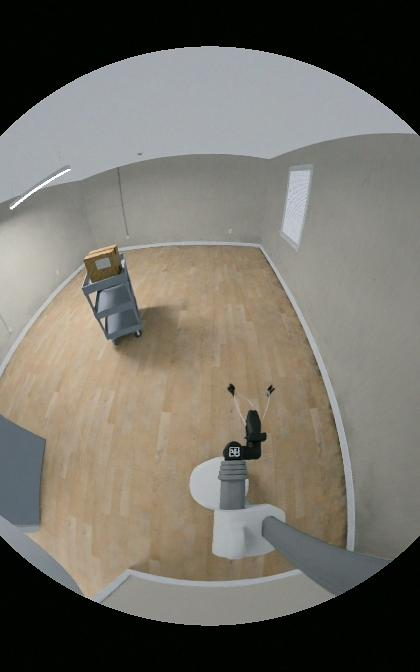

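Emit:
{"method": "move", "body": {"blocking": false, "r1": {"base":{"translate_m":2.0},"pace":"fast"}}}

Emit:
{"method": "wait", "body": {"seconds": 7}}

Emit:
{"method": "move", "body": {"blocking": false, "r1": {"base":{"translate_m":0.8},"pace":"fast"}}}

Emit:
{"method": "wait", "body": {"seconds": 7}}

Emit:
{"method": "move", "body": {"blocking": false, "r1": {"base":{"rotate_rad":3.14}}}}

Emit:
{"method": "wait", "body": {"seconds": 7, "cameras": ["r1_head_camera","r1_head_right_camera","r1_wrist_camera"]}}

Scene clock: 349.50 s.
move: r1 moving
r1.base_odometry: x=-3.364 y=+1.760 heading=-2.978
r1.turned_by_wheels: +0.000
r1.turned_by_imu: +0.000
r1.base_tilt: forward=-1.6 right=+1.2
r1.lidar_m: 4.23 1.69 1.77 1.73 1.79 1.08 1.02 1.05 1.19 1.15 1.18 1.61
r1.base_status: translate_m moving
r1.joint_positions: lift_m=+0.675 arm_m=+0.000 wrist_yaw_rad=+0.002 wrist_pitch_rad=+0.004 wrist_roll_rad=+0.000 gripper_m=+0.141
r1.joint_status: not commanded
r1.measured_speeds: translate_m=+0.185 strafe_m=+0.001 rotate_rad=+0.003 lift_m=+0.000 arm_m=+0.000 wrist_yaw_rad=+0.000 wrist_pitch_rad=+0.000 wrist_roll_rad=+0.000
r1.motor_effort: lift_m=+22(22) arm_m=+4(4) wheel_0=+9(10) wheel_1=+6(8) wheel_2=-10(11)
r1.servo_current: wrist_yaw_rad=59(65) wrist_pitch_rad=39(52) wrist_roll_rad=46(65) gripper_m=46(46)
r1.hand_pose: x=+0.4594 y=-0.0867 z=+0.8519 quat_wxyz=(+1.000, +0.000, +0.002, +0.001) (m; r1's base frame)
r1.wrist_depth_mm: - - - - - - - / - - - - - - - / - - - - - - - / - - - - - - - / - - - - - - - / - 208 - - - 193 - / - - - 144 - 1808 -
r2.base_odometry: x=-1.961 y=-0.311 heading=-2.832
r2.turned_by_wheels: +0.000
r2.turned_by_imu: +0.000
r2.base_tilt: forward=-0.6 right=+0.0
r2.lidar_m: 0.41 1.82 2.14 2.12 1.45 1.32 1.21 0.76 0.72 0.76 0.50 0.41
r2.base_status: not commanded
r2.joint_positions: lift_m=+0.900 arm_m=+0.000 wrist_yaw_rad=+0.330 wrist_pitch_rad=+0.001 wrist_roll_rad=+0.000 gripper_m=-0.029
r2.joint_status: not commanded
r2.measured_speeds: all 0
r2.motor_effort: lift_m=+19(19) arm_m=-7(7) wheel_0=+7(8) wheel_1=-5(5) wheel_2=+18(18)
r2.servo_current: wrist_yaw_rad=124(124) wrist_pitch_rad=39(39) wrist_roll_rad=52(59) gripper_m=104(111)
r2.contact_limits: translate_m 0.8
r2.hand_pose: x=+0.4723 y=+0.0106 z=+1.0778 quat_wxyz=(+0.986, +0.000, +0.001, +0.164) (m; r2's base frame)
r2.wrist_depth_mm: - - - 162 207 176 - / - - - 163 210 179 - / - - - 168 216 182 160 / - - - 168 213 176 161 / - - - 167 213 177 - / - - 184 167 200 181 166 / - - - - 211 178 -
pictures: none

Scene clock: 355.33 s.
earlier move: r1 done
r1.base_odometry: x=-5.290 y=+1.442 heading=-2.978
r1.turned_by_wheels: +0.000
r1.turned_by_imu: +0.000
r1.base_tilt: forward=-1.6 right=+1.3
r1.lidar_m: 2.81 2.90 3.76 1.02 1.01 2.65 2.99 1.64 1.17 1.10 1.16 1.56
r1.base_status: done
r1.joint_positions: lift_m=+0.675 arm_m=+0.000 wrist_yaw_rad=+0.002 wrist_pitch_rad=+0.004 wrist_roll_rad=+0.000 gripper_m=+0.141
r1.joint_status: not commanded
r1.measured_speeds: all 0
r1.motor_effort: lift_m=+22(22) arm_m=+4(4) wheel_0=+1(10) wheel_1=+0(8) wheel_2=+2(12)
r1.servo_current: wrist_yaw_rad=46(72) wrist_pitch_rad=39(59) wrist_roll_rad=46(72) gripper_m=46(52)
r1.hand_pose: x=+0.4594 y=-0.0867 z=+0.8519 quat_wxyz=(+1.000, +0.000, +0.002, +0.001) (m; r1's base frame)
r1.wrist_depth_mm: - - - - - - - / - - - - - - - / - - - - - - - / - - - - - - - / - - - - - - - / - 209 - - - 194 - / - - - 144 - 1808 -
r2.base_odometry: x=-1.961 y=-0.311 heading=-2.832
r2.turned_by_wheels: +0.000
r2.turned_by_imu: +0.001
r2.base_tilt: forward=-0.6 right=+0.0
r2.lidar_m: 0.38 1.85 2.18 2.13 1.43 1.32 1.17 0.78 0.71 0.74 0.51 0.44
r2.base_status: not commanded
r2.joint_positions: lift_m=+0.900 arm_m=+0.000 wrist_yaw_rad=+0.330 wrist_pitch_rad=+0.001 wrist_roll_rad=+0.000 gripper_m=-0.029
r2.joint_status: not commanded
r2.measured_speeds: all 0
r2.motor_effort: lift_m=+19(20) arm_m=-6(7) wheel_0=+7(8) wheel_1=-5(5) wheel_2=+18(18)
r2.servo_current: wrist_yaw_rad=104(130) wrist_pitch_rad=33(46) wrist_roll_rad=52(72) gripper_m=104(117)
r2.contact_limits: translate_m 0.8
r2.hand_pose: x=+0.4723 y=+0.0106 z=+1.0778 quat_wxyz=(+0.986, +0.000, +0.001, +0.164) (m; r2's base frame)
r2.wrist_depth_mm: - - - 163 208 176 - / - - - 163 210 178 - / - - - 167 216 182 160 / - - - 168 214 176 161 / - - - 166 214 177 - / - - 183 167 200 181 166 / - - - - 211 178 -
wait: 5.83 of 7 s (r1 has come to rest)
pictures: none

Scene clock: 355.83 s.
move: r1 moving
r1.base_odometry: x=-5.338 y=+1.434 heading=-2.978
r1.turned_by_wheels: +0.000
r1.turned_by_imu: +0.000
r1.base_tilt: forward=-1.6 right=+1.3
r1.lidar_m: 2.77 2.87 3.77 1.06 1.01 2.68 3.03 1.66 1.16 1.10 1.14 1.53
r1.base_status: translate_m moving
r1.joint_positions: lift_m=+0.675 arm_m=+0.000 wrist_yaw_rad=+0.002 wrist_pitch_rad=+0.004 wrist_roll_rad=+0.000 gripper_m=+0.141
r1.joint_status: not commanded
r1.measured_speeds: translate_m=+0.184 strafe_m=-0.001 rotate_rad=-0.005 lift_m=+0.000 arm_m=+0.000 wrist_yaw_rad=+0.000 wrist_pitch_rad=+0.000 wrist_roll_rad=+0.000
r1.motor_effort: lift_m=+22(22) arm_m=+4(4) wheel_0=+9(9) wheel_1=+7(8) wheel_2=-11(11)
r1.servo_current: wrist_yaw_rad=33(59) wrist_pitch_rad=39(52) wrist_roll_rad=65(65) gripper_m=46(46)
r1.hand_pose: x=+0.4594 y=-0.0867 z=+0.8519 quat_wxyz=(+1.000, +0.000, +0.002, +0.001) (m; r1's base frame)
r1.wrist_depth_mm: - - - - - - - / - - - - - - - / - - - - - - - / - - - - - - - / - - - - - - - / - 208 - - - 193 - / - - - 143 - 1863 -
r2: as last shown
r2.turned_by_imu: +0.000
r2.lidar_m: 0.40 1.83 2.17 2.15 1.43 1.34 1.19 0.81 0.72 0.75 0.50 0.44
r2.motor_effort: lift_m=+19(19) arm_m=-7(7) wheel_0=+8(8) wheel_1=-5(5) wheel_2=+18(18)
r2.servo_current: wrist_yaw_rad=117(117) wrist_pitch_rad=39(46) wrist_roll_rad=46(52) gripper_m=111(117)
r2.contact_limits: translate_m 0.8
r2.wrist_depth_mm: - - - 163 208 176 - / - - - 163 208 177 - / - - - 167 216 182 160 / - - - 168 213 177 161 / - - - 167 213 178 - / - - 183 167 199 182 166 / - - - - 211 178 -
pictures: none

Scene clock: 358.67 s.
earlier move: r1 done
r1.base_odometry: x=-6.080 y=+1.311 heading=-2.978
r1.turned_by_wheels: +0.000
r1.turned_by_imu: +0.000
r1.base_tilt: forward=-1.6 right=+1.3
r1.lidar_m: 2.02 2.08 2.85 3.62 1.37 1.45 3.87 1.62 1.14 1.05 1.11 1.55
r1.base_status: done
r1.joint_positions: lift_m=+0.675 arm_m=+0.000 wrist_yaw_rad=+0.002 wrist_pitch_rad=+0.004 wrist_roll_rad=+0.000 gripper_m=+0.141
r1.joint_status: not commanded
r1.measured_speeds: all 0
r1.motor_effort: lift_m=+22(22) arm_m=+4(4) wheel_0=+1(10) wheel_1=+2(9) wheel_2=+2(13)
r1.servo_current: wrist_yaw_rad=59(65) wrist_pitch_rad=46(59) wrist_roll_rad=52(65) gripper_m=39(52)
r1.hand_pose: x=+0.4594 y=-0.0868 z=+0.8519 quat_wxyz=(+1.000, +0.000, +0.002, +0.001) (m; r1's base frame)
r1.wrist_depth_mm: - - - - - - - / - - - - - - - / - - - - - - - / - - - - - - - / - - - - - - - / - 194 - - 188 193 - / - - - 136 - 1661 -
r2.base_odometry: x=-1.961 y=-0.311 heading=-2.832
r2.turned_by_wheels: +0.000
r2.turned_by_imu: +0.000
r2.base_tilt: forward=-0.6 right=+0.0
r2.lidar_m: 0.41 1.85 2.18 2.09 1.46 1.33 1.17 0.80 0.71 0.75 0.51 0.42
r2.base_status: not commanded
r2.joint_positions: lift_m=+0.900 arm_m=+0.000 wrist_yaw_rad=+0.330 wrist_pitch_rad=+0.001 wrist_roll_rad=+0.000 gripper_m=-0.029
r2.joint_status: not commanded
r2.measured_speeds: all 0
r2.on_its_own: wrist_yaw_rad is at rest, and its servo_current (117 mA) is outside its rest range (0 to 104 mA)
r2.motor_effort: lift_m=+19(20) arm_m=-7(7) wheel_0=+8(8) wheel_1=-5(5) wheel_2=+18(18)
r2.servo_current: wrist_yaw_rad=117(124) wrist_pitch_rad=39(46) wrist_roll_rad=46(59) gripper_m=104(117)
r2.contact_limits: translate_m 0.8
r2.hand_pose: x=+0.4723 y=+0.0106 z=+1.0778 quat_wxyz=(+0.986, +0.000, +0.001, +0.164) (m; r2's base frame)
r2.wrist_depth_mm: - - - 163 208 176 - / - - - 163 210 177 - / - - - 167 216 182 160 / - - - 167 213 176 161 / - - - 167 213 177 - / - - 183 168 200 181 166 / - - - - 211 178 -
wait: 2.83 of 7 s (r1 has come to rest)
pictures: none

Scene clock: 359.17 s.
move: r1 moving
r1.base_odometry: x=-6.080 y=+1.311 heading=-2.725
r1.turned_by_wheels: +0.252
r1.turned_by_imu: +0.253
r1.base_tilt: forward=-1.6 right=+1.3
r1.lidar_m: 2.00 2.32 3.62 1.43 1.39 3.43 2.35 1.34 1.07 1.05 1.21 2.01
r1.base_status: rotate_rad moving
r1.joint_positions: lift_m=+0.675 arm_m=+0.000 wrist_yaw_rad=+0.002 wrist_pitch_rad=+0.004 wrist_roll_rad=+0.000 gripper_m=+0.141
r1.joint_status: not commanded
r1.measured_speeds: translate_m=-0.001 strafe_m=+0.000 rotate_rad=+0.977 lift_m=+0.000 arm_m=+0.000 wrist_yaw_rad=+0.000 wrist_pitch_rad=+0.000 wrist_roll_rad=+0.000
r1.motor_effort: lift_m=+22(22) arm_m=+4(4) wheel_0=-9(9) wheel_1=-5(8) wheel_2=-7(7)
r1.servo_current: wrist_yaw_rad=52(72) wrist_pitch_rad=46(46) wrist_roll_rad=59(59) gripper_m=39(46)
r1.hand_pose: x=+0.4594 y=-0.0868 z=+0.8519 quat_wxyz=(+1.000, +0.000, +0.002, +0.001) (m; r1's base frame)
r1.wrist_depth_mm: - - - - - - - / - - - - - - - / - - - - - - - / - - - - - - - / - - - - - - - / - 209 - - 187 193 - / - 1863 1756 136 - - -
r2.base_odometry: x=-1.961 y=-0.311 heading=-2.832
r2.turned_by_wheels: +0.000
r2.turned_by_imu: +0.000
r2.base_tilt: forward=-0.7 right=+0.0
r2.lidar_m: 0.39 1.86 2.16 2.12 1.42 1.32 1.17 0.78 0.71 0.73 0.49 0.44
r2.base_status: not commanded
r2.joint_positions: lift_m=+0.900 arm_m=+0.000 wrist_yaw_rad=+0.330 wrist_pitch_rad=+0.001 wrist_roll_rad=+0.000 gripper_m=-0.029
r2.joint_status: not commanded
r2.measured_speeds: all 0
r2.motor_effort: lift_m=+19(19) arm_m=-7(7) wheel_0=+7(8) wheel_1=-5(5) wheel_2=+18(18)
r2.servo_current: wrist_yaw_rad=117(124) wrist_pitch_rad=39(46) wrist_roll_rad=39(65) gripper_m=104(111)
r2.contact_limits: translate_m 0.8
r2.hand_pose: x=+0.4723 y=+0.0106 z=+1.0778 quat_wxyz=(+0.986, +0.000, +0.001, +0.164) (m; r2's base frame)
r2.wrist_depth_mm: - - - 163 208 175 - / - - - 163 210 178 - / - - - 167 216 182 160 / - - - 168 213 176 161 / - - - 166 214 177 - / - - 185 167 200 181 167 / - - - - 211 177 -
pictures: none

Scene clock: 361.53 s.
earlier move: r1 done
r1.base_odometry: x=-6.080 y=+1.311 heading=+0.162
r1.turned_by_wheels: +2.887
r1.turned_by_imu: +2.903
r1.base_tilt: forward=-1.6 right=+1.2
r1.lidar_m: 3.71 1.66 1.16 1.05 1.09 1.50 2.03 2.11 2.80 3.65 1.37 1.44
r1.base_status: done
r1.joint_positions: lift_m=+0.675 arm_m=+0.000 wrist_yaw_rad=+0.002 wrist_pitch_rad=+0.004 wrist_roll_rad=+0.000 gripper_m=+0.141
r1.joint_status: not commanded
r1.measured_speeds: all 0
r1.motor_effort: lift_m=+22(22) arm_m=+4(4) wheel_0=-3(10) wheel_1=-2(11) wheel_2=+1(9)
r1.servo_current: wrist_yaw_rad=65(72) wrist_pitch_rad=33(59) wrist_roll_rad=39(65) gripper_m=46(52)
r1.hand_pose: x=+0.4594 y=-0.0868 z=+0.8519 quat_wxyz=(+1.000, +0.000, +0.002, +0.001) (m; r1's base frame)
r1.wrist_depth_mm: - - - - - - - / - - - - - - - / - - - - - - - / - - - - - - - / - - - - - - - / - 209 - - - 196 - / - - - 143 - 1808 -
r2.base_odometry: x=-1.961 y=-0.311 heading=-2.832
r2.turned_by_wheels: +0.000
r2.turned_by_imu: +0.000
r2.base_tilt: forward=-0.7 right=+0.1
r2.lidar_m: 0.39 1.84 2.14 2.11 1.43 1.33 1.17 0.79 0.73 0.76 0.50 0.43
r2.base_status: not commanded
r2.joint_positions: lift_m=+0.900 arm_m=+0.000 wrist_yaw_rad=+0.330 wrist_pitch_rad=+0.001 wrist_roll_rad=+0.000 gripper_m=-0.029
r2.joint_status: not commanded
r2.measured_speeds: all 0
r2.motor_effort: lift_m=+19(20) arm_m=-7(7) wheel_0=+7(8) wheel_1=-5(5) wheel_2=+18(18)
r2.servo_current: wrist_yaw_rad=104(130) wrist_pitch_rad=39(46) wrist_roll_rad=52(65) gripper_m=104(111)
r2.contact_limits: translate_m 0.8
r2.hand_pose: x=+0.4723 y=+0.0106 z=+1.0778 quat_wxyz=(+0.986, +0.000, +0.001, +0.164) (m; r2's base frame)
r2.wrist_depth_mm: - - - 163 208 176 - / - - - 163 210 178 - / - - - 168 216 181 160 / - - - 168 214 177 161 / - - - 166 213 177 - / - - 184 167 200 181 166 / - - - - 211 179 -
wait: 2.37 of 7 s (r1 has come to rest)
pictures: r1_head_camera, r1_head_right_camera, r1_wrist_camera
Images, in order (width x height): r1_head_camera 420x560, r1_head_right_camera 420x672, r1_wrist_camera 616x392.

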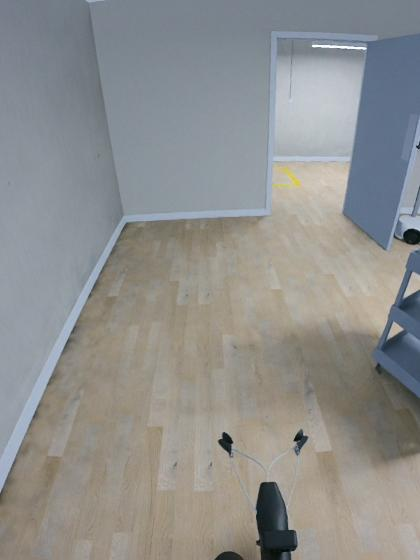

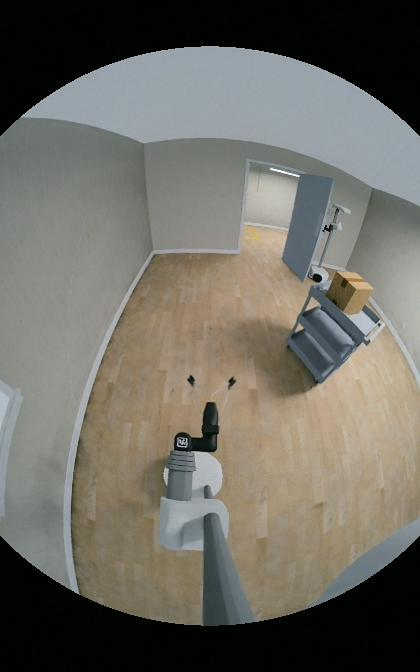

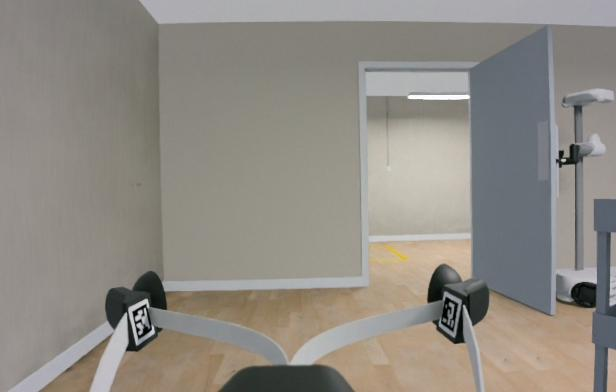

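Emit:
{"method": "move", "body": {"blocking": false, "r1": {"base":{"translate_m":-0.2,"strafe_m":-1.3},"pace":"fast"}}}

Emit:
{"method": "wait", "body": {"seconds": 7, "cameras": ["r1_head_camera","r1_head_right_camera","r1_wrist_camera"]}}

Scene clock: 376.53 s.
move: r1 moving
r1.base_odometry: x=-6.079 y=+1.260 heading=+0.162
r1.turned_by_wheels: +0.000
r1.turned_by_imu: +0.000
r1.base_tilt: forward=-1.6 right=+1.2
r1.lidar_m: 3.75 1.70 1.20 1.10 1.14 1.59 2.01 2.08 2.80 3.59 1.35 1.41
r1.base_status: translate_m moving; strafe_m moving
r1.joint_positions: lift_m=+0.675 arm_m=+0.000 wrist_yaw_rad=+0.002 wrist_pitch_rad=+0.004 wrist_roll_rad=+0.000 gripper_m=+0.141
r1.joint_status: not commanded
r1.measured_speeds: translate_m=-0.030 strafe_m=-0.199 rotate_rad=+0.003 lift_m=+0.000 arm_m=+0.000 wrist_yaw_rad=+0.000 wrist_pitch_rad=+0.000 wrist_roll_rad=+0.000
r1.motor_effort: lift_m=+22(22) arm_m=+4(4) wheel_0=+12(12) wheel_1=-11(12) wheel_2=+3(5)
r1.servo_current: wrist_yaw_rad=52(65) wrist_pitch_rad=46(46) wrist_roll_rad=39(52) gripper_m=46(46)
r1.hand_pose: x=+0.4594 y=-0.0868 z=+0.8519 quat_wxyz=(+1.000, +0.000, +0.002, +0.001) (m; r1's base frame)
r1.wrist_depth_mm: - - - - - - - / - - - - - - - / - - - - - - - / - - - - - - - / - - - - - - - / - 209 - - - 196 - / - - - 143 - 1863 -
r2: as last shown
r2.base_tilt: forward=-0.6 right=+0.0
r2.lidar_m: 0.40 1.83 2.17 2.11 1.42 1.34 1.18 0.78 0.70 0.74 0.51 0.45
r2.motor_effort: lift_m=+19(19) arm_m=-7(7) wheel_0=+7(8) wheel_1=-4(5) wheel_2=+18(18)
r2.servo_current: wrist_yaw_rad=111(124) wrist_pitch_rad=39(46) wrist_roll_rad=52(59) gripper_m=111(111)
r2.contact_limits: translate_m 0.8
r2.wrist_depth_mm: - - - 163 208 175 - / - - - 164 210 177 - / - - - 168 217 182 160 / - - - 168 213 176 161 / - - - 167 213 177 - / - - 183 167 200 181 166 / - - - - 211 178 -
pictures: none

Scene clock: 380.60 s.
earlier move: r1 done
r1.base_odometry: x=-6.067 y=-0.004 heading=+0.162
r1.turned_by_wheels: +0.000
r1.turned_by_imu: -0.008
r1.base_tilt: forward=-1.6 right=+1.3
r1.lidar_m: 0.91 1.52 2.51 2.33 2.45 1.88 1.76 1.85 2.44 2.35 2.41 1.16
r1.base_status: done
r1.joint_positions: lift_m=+0.675 arm_m=+0.000 wrist_yaw_rad=+0.002 wrist_pitch_rad=+0.004 wrist_roll_rad=+0.000 gripper_m=+0.141
r1.joint_status: not commanded
r1.measured_speeds: all 0
r1.motor_effort: lift_m=+22(22) arm_m=+4(4) wheel_0=+1(13) wheel_1=+2(14) wheel_2=+1(5)
r1.servo_current: wrist_yaw_rad=39(72) wrist_pitch_rad=46(52) wrist_roll_rad=46(65) gripper_m=39(46)
r1.hand_pose: x=+0.4594 y=-0.0868 z=+0.8519 quat_wxyz=(+1.000, +0.000, +0.002, +0.001) (m; r1's base frame)
r1.wrist_depth_mm: - - - - - - - / - - - - - - - / - - 1025 - - - - / - - 1008 - - - - / - - - - - - - / - 208 183 - 946 197 - / - 1921 741 136 1921 1863 -
r2.base_odometry: x=-1.961 y=-0.311 heading=-2.832
r2.turned_by_wheels: +0.000
r2.turned_by_imu: +0.001
r2.base_tilt: forward=-0.6 right=+0.0
r2.lidar_m: 0.42 1.83 2.14 2.10 1.45 1.33 1.16 0.78 0.72 0.72 0.52 0.45
r2.base_status: not commanded
r2.joint_positions: lift_m=+0.900 arm_m=+0.000 wrist_yaw_rad=+0.330 wrist_pitch_rad=+0.001 wrist_roll_rad=+0.000 gripper_m=-0.029
r2.joint_status: not commanded
r2.measured_speeds: all 0
r2.on_its_own: wrist_yaw_rad is at rest, and its servo_current (117 mA) is outside its rest range (0 to 104 mA)
r2.motor_effort: lift_m=+19(20) arm_m=-7(7) wheel_0=+7(8) wheel_1=-4(5) wheel_2=+18(18)
r2.servo_current: wrist_yaw_rad=117(124) wrist_pitch_rad=46(52) wrist_roll_rad=46(59) gripper_m=98(111)
r2.contact_limits: translate_m 0.8
r2.hand_pose: x=+0.4723 y=+0.0106 z=+1.0778 quat_wxyz=(+0.986, +0.000, +0.001, +0.164) (m; r2's base frame)
r2.wrist_depth_mm: - - - 163 208 176 - / - - - 163 209 178 - / - - - 167 216 182 160 / - - - 168 213 177 161 / - - - 167 213 177 - / - - 183 167 200 182 166 / - - - - 211 178 -
wait: 4.07 of 7 s (r1 has come to rest)
pictures: r1_head_camera, r1_head_right_camera, r1_wrist_camera
Images, in order (width x height): r1_head_camera 420x560, r1_head_right_camera 420x672, r1_wrist_camera 616x392.

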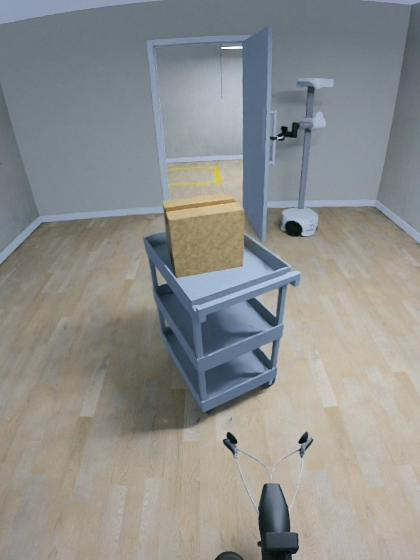

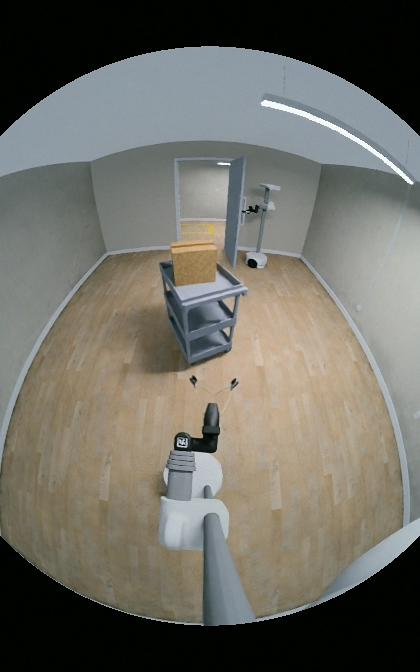

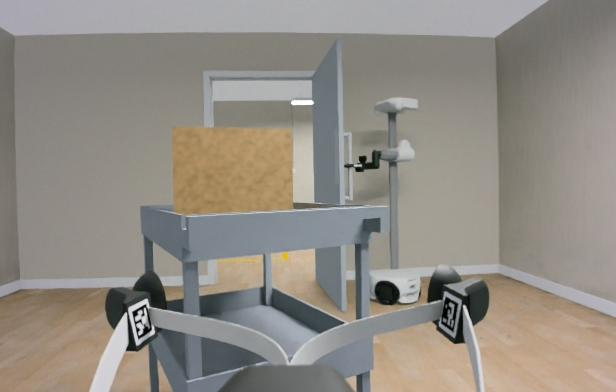

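Emit:
{"method": "move", "body": {"blocking": false, "r1": {"base":{"translate_m":0.6,"strafe_m":0.03},"pace":"slow"}}}

Emit:
{"method": "wait", "body": {"seconds": 8, "cameras": ["r1_head_camera","r1_wrist_camera"]}}

Scene clock: 389.33 s.
move: r1 moving
r1.base_odometry: x=-6.055 y=-0.002 heading=+0.163
r1.turned_by_wheels: +0.000
r1.turned_by_imu: +0.000
r1.base_tilt: forward=-1.6 right=+1.3
r1.lidar_m: 0.88 1.51 2.52 2.34 2.43 1.87 1.78 1.84 2.46 2.34 2.42 1.16
r1.base_status: translate_m moving; strafe_m moving
r1.joint_positions: lift_m=+0.675 arm_m=+0.000 wrist_yaw_rad=+0.002 wrist_pitch_rad=+0.004 wrist_roll_rad=+0.000 gripper_m=+0.141
r1.joint_status: not commanded
r1.measured_speeds: translate_m=+0.048 strafe_m=+0.002 rotate_rad=-0.003 lift_m=+0.000 arm_m=+0.000 wrist_yaw_rad=+0.000 wrist_pitch_rad=+0.000 wrist_roll_rad=+0.000
r1.motor_effort: lift_m=+22(22) arm_m=+4(4) wheel_0=+4(8) wheel_1=+7(7) wheel_2=-4(5)
r1.servo_current: wrist_yaw_rad=65(65) wrist_pitch_rad=46(46) wrist_roll_rad=52(59) gripper_m=39(46)
r1.hand_pose: x=+0.4594 y=-0.0868 z=+0.8519 quat_wxyz=(+1.000, +0.000, +0.002, +0.001) (m; r1's base frame)
r1.wrist_depth_mm: - - - - - - - / - - - - - - - / - - 1008 - - - - / - - 991 - - - - / - - - - - - - / - 208 183 - 931 196 - / - 1921 - 136 1921 1808 -
r2.base_odometry: x=-1.961 y=-0.311 heading=-2.832
r2.turned_by_wheels: +0.000
r2.turned_by_imu: +0.000
r2.base_tilt: forward=-0.6 right=+0.0
r2.lidar_m: 0.39 1.84 2.16 2.14 1.44 1.32 1.15 0.76 0.72 0.76 0.51 0.44
r2.base_status: not commanded
r2.joint_positions: lift_m=+0.900 arm_m=+0.000 wrist_yaw_rad=+0.330 wrist_pitch_rad=+0.001 wrist_roll_rad=+0.000 gripper_m=-0.029
r2.joint_status: not commanded
r2.measured_speeds: all 0
r2.motor_effort: lift_m=+19(20) arm_m=-7(7) wheel_0=+7(8) wheel_1=-5(5) wheel_2=+18(18)
r2.servo_current: wrist_yaw_rad=104(124) wrist_pitch_rad=33(46) wrist_roll_rad=52(59) gripper_m=104(111)
r2.contact_limits: translate_m 0.8
r2.hand_pose: x=+0.4723 y=+0.0106 z=+1.0778 quat_wxyz=(+0.986, +0.000, +0.001, +0.164) (m; r2's base frame)
r2.wrist_depth_mm: - - - 163 208 176 - / - - - 163 210 178 - / - - - 167 216 182 160 / - - - 168 213 176 161 / - - - 167 214 177 - / - - 183 167 199 181 167 / - - - - 211 178 -
pictures: none

Scene clock: 396.13 s.
earlier move: r1 done
r1.base_odometry: x=-5.480 y=+0.123 heading=+0.163
r1.turned_by_wheels: +0.000
r1.turned_by_imu: -0.001
r1.base_tilt: forward=-1.6 right=+1.3
r1.lidar_m: 0.43 0.43 2.53 2.34 2.41 2.50 2.37 2.46 2.49 2.36 2.42 0.55
r1.base_status: done
r1.joint_positions: lift_m=+0.675 arm_m=+0.000 wrist_yaw_rad=-0.002 wrist_pitch_rad=+0.004 wrist_roll_rad=+0.000 gripper_m=+0.141
r1.joint_status: not commanded
r1.measured_speeds: all 0
r1.motor_effort: lift_m=+22(22) arm_m=+4(4) wheel_0=+4(8) wheel_1=+2(9) wheel_2=-3(16)
r1.servo_current: wrist_yaw_rad=52(78) wrist_pitch_rad=39(52) wrist_roll_rad=46(72) gripper_m=46(52)
r1.hand_pose: x=+0.4590 y=-0.0881 z=+0.8519 quat_wxyz=(+1.000, +0.000, +0.002, -0.001) (m; r1's base frame)
r1.wrist_depth_mm: - - - - - - - / - 512 530 - - - - / - 508 530 - - - - / - 508 539 554 - - - / 500 508 535 - - - - / - 193 175 343 192 196 - / 265 285 306 143 1921 1808 1921
r2.base_odometry: x=-1.961 y=-0.311 heading=-2.832
r2.turned_by_wheels: +0.000
r2.turned_by_imu: +0.001
r2.base_tilt: forward=-0.6 right=+0.0
r2.lidar_m: 0.40 1.77 2.15 2.14 1.42 1.33 1.18 0.78 0.71 0.75 0.48 0.42
r2.base_status: not commanded
r2.joint_positions: lift_m=+0.900 arm_m=+0.000 wrist_yaw_rad=+0.330 wrist_pitch_rad=+0.001 wrist_roll_rad=+0.000 gripper_m=-0.029
r2.joint_status: not commanded
r2.measured_speeds: all 0
r2.on_its_own: wrist_yaw_rad is at rest, and its servo_current (111 mA) is outside its rest range (0 to 104 mA)
r2.motor_effort: lift_m=+19(20) arm_m=-7(7) wheel_0=+7(8) wheel_1=-4(5) wheel_2=+18(19)
r2.servo_current: wrist_yaw_rad=111(130) wrist_pitch_rad=39(46) wrist_roll_rad=46(65) gripper_m=104(111)
r2.contact_limits: translate_m 0.8
r2.hand_pose: x=+0.4723 y=+0.0106 z=+1.0778 quat_wxyz=(+0.986, +0.000, +0.001, +0.164) (m; r2's base frame)
r2.wrist_depth_mm: - - - 163 209 176 - / - - - 163 210 178 - / - - - 167 216 182 160 / - - - 168 213 176 161 / - - 1756 167 214 177 - / - - 183 167 200 181 167 / - - - - 211 178 -
wait: 6.80 of 8 s (r1 has come to rest)
pictures: r1_head_camera, r1_wrist_camera
Images, in order (width x height): r1_head_camera 420x560, r1_wrist_camera 616x392.

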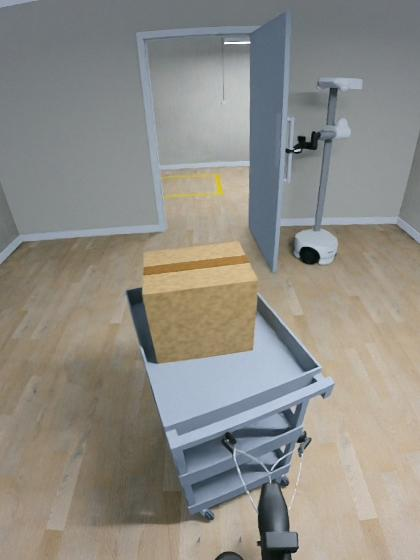

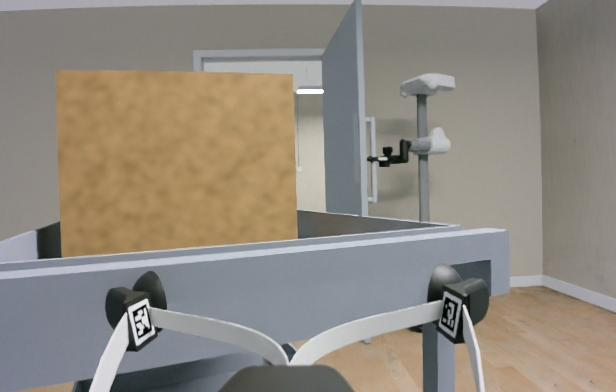

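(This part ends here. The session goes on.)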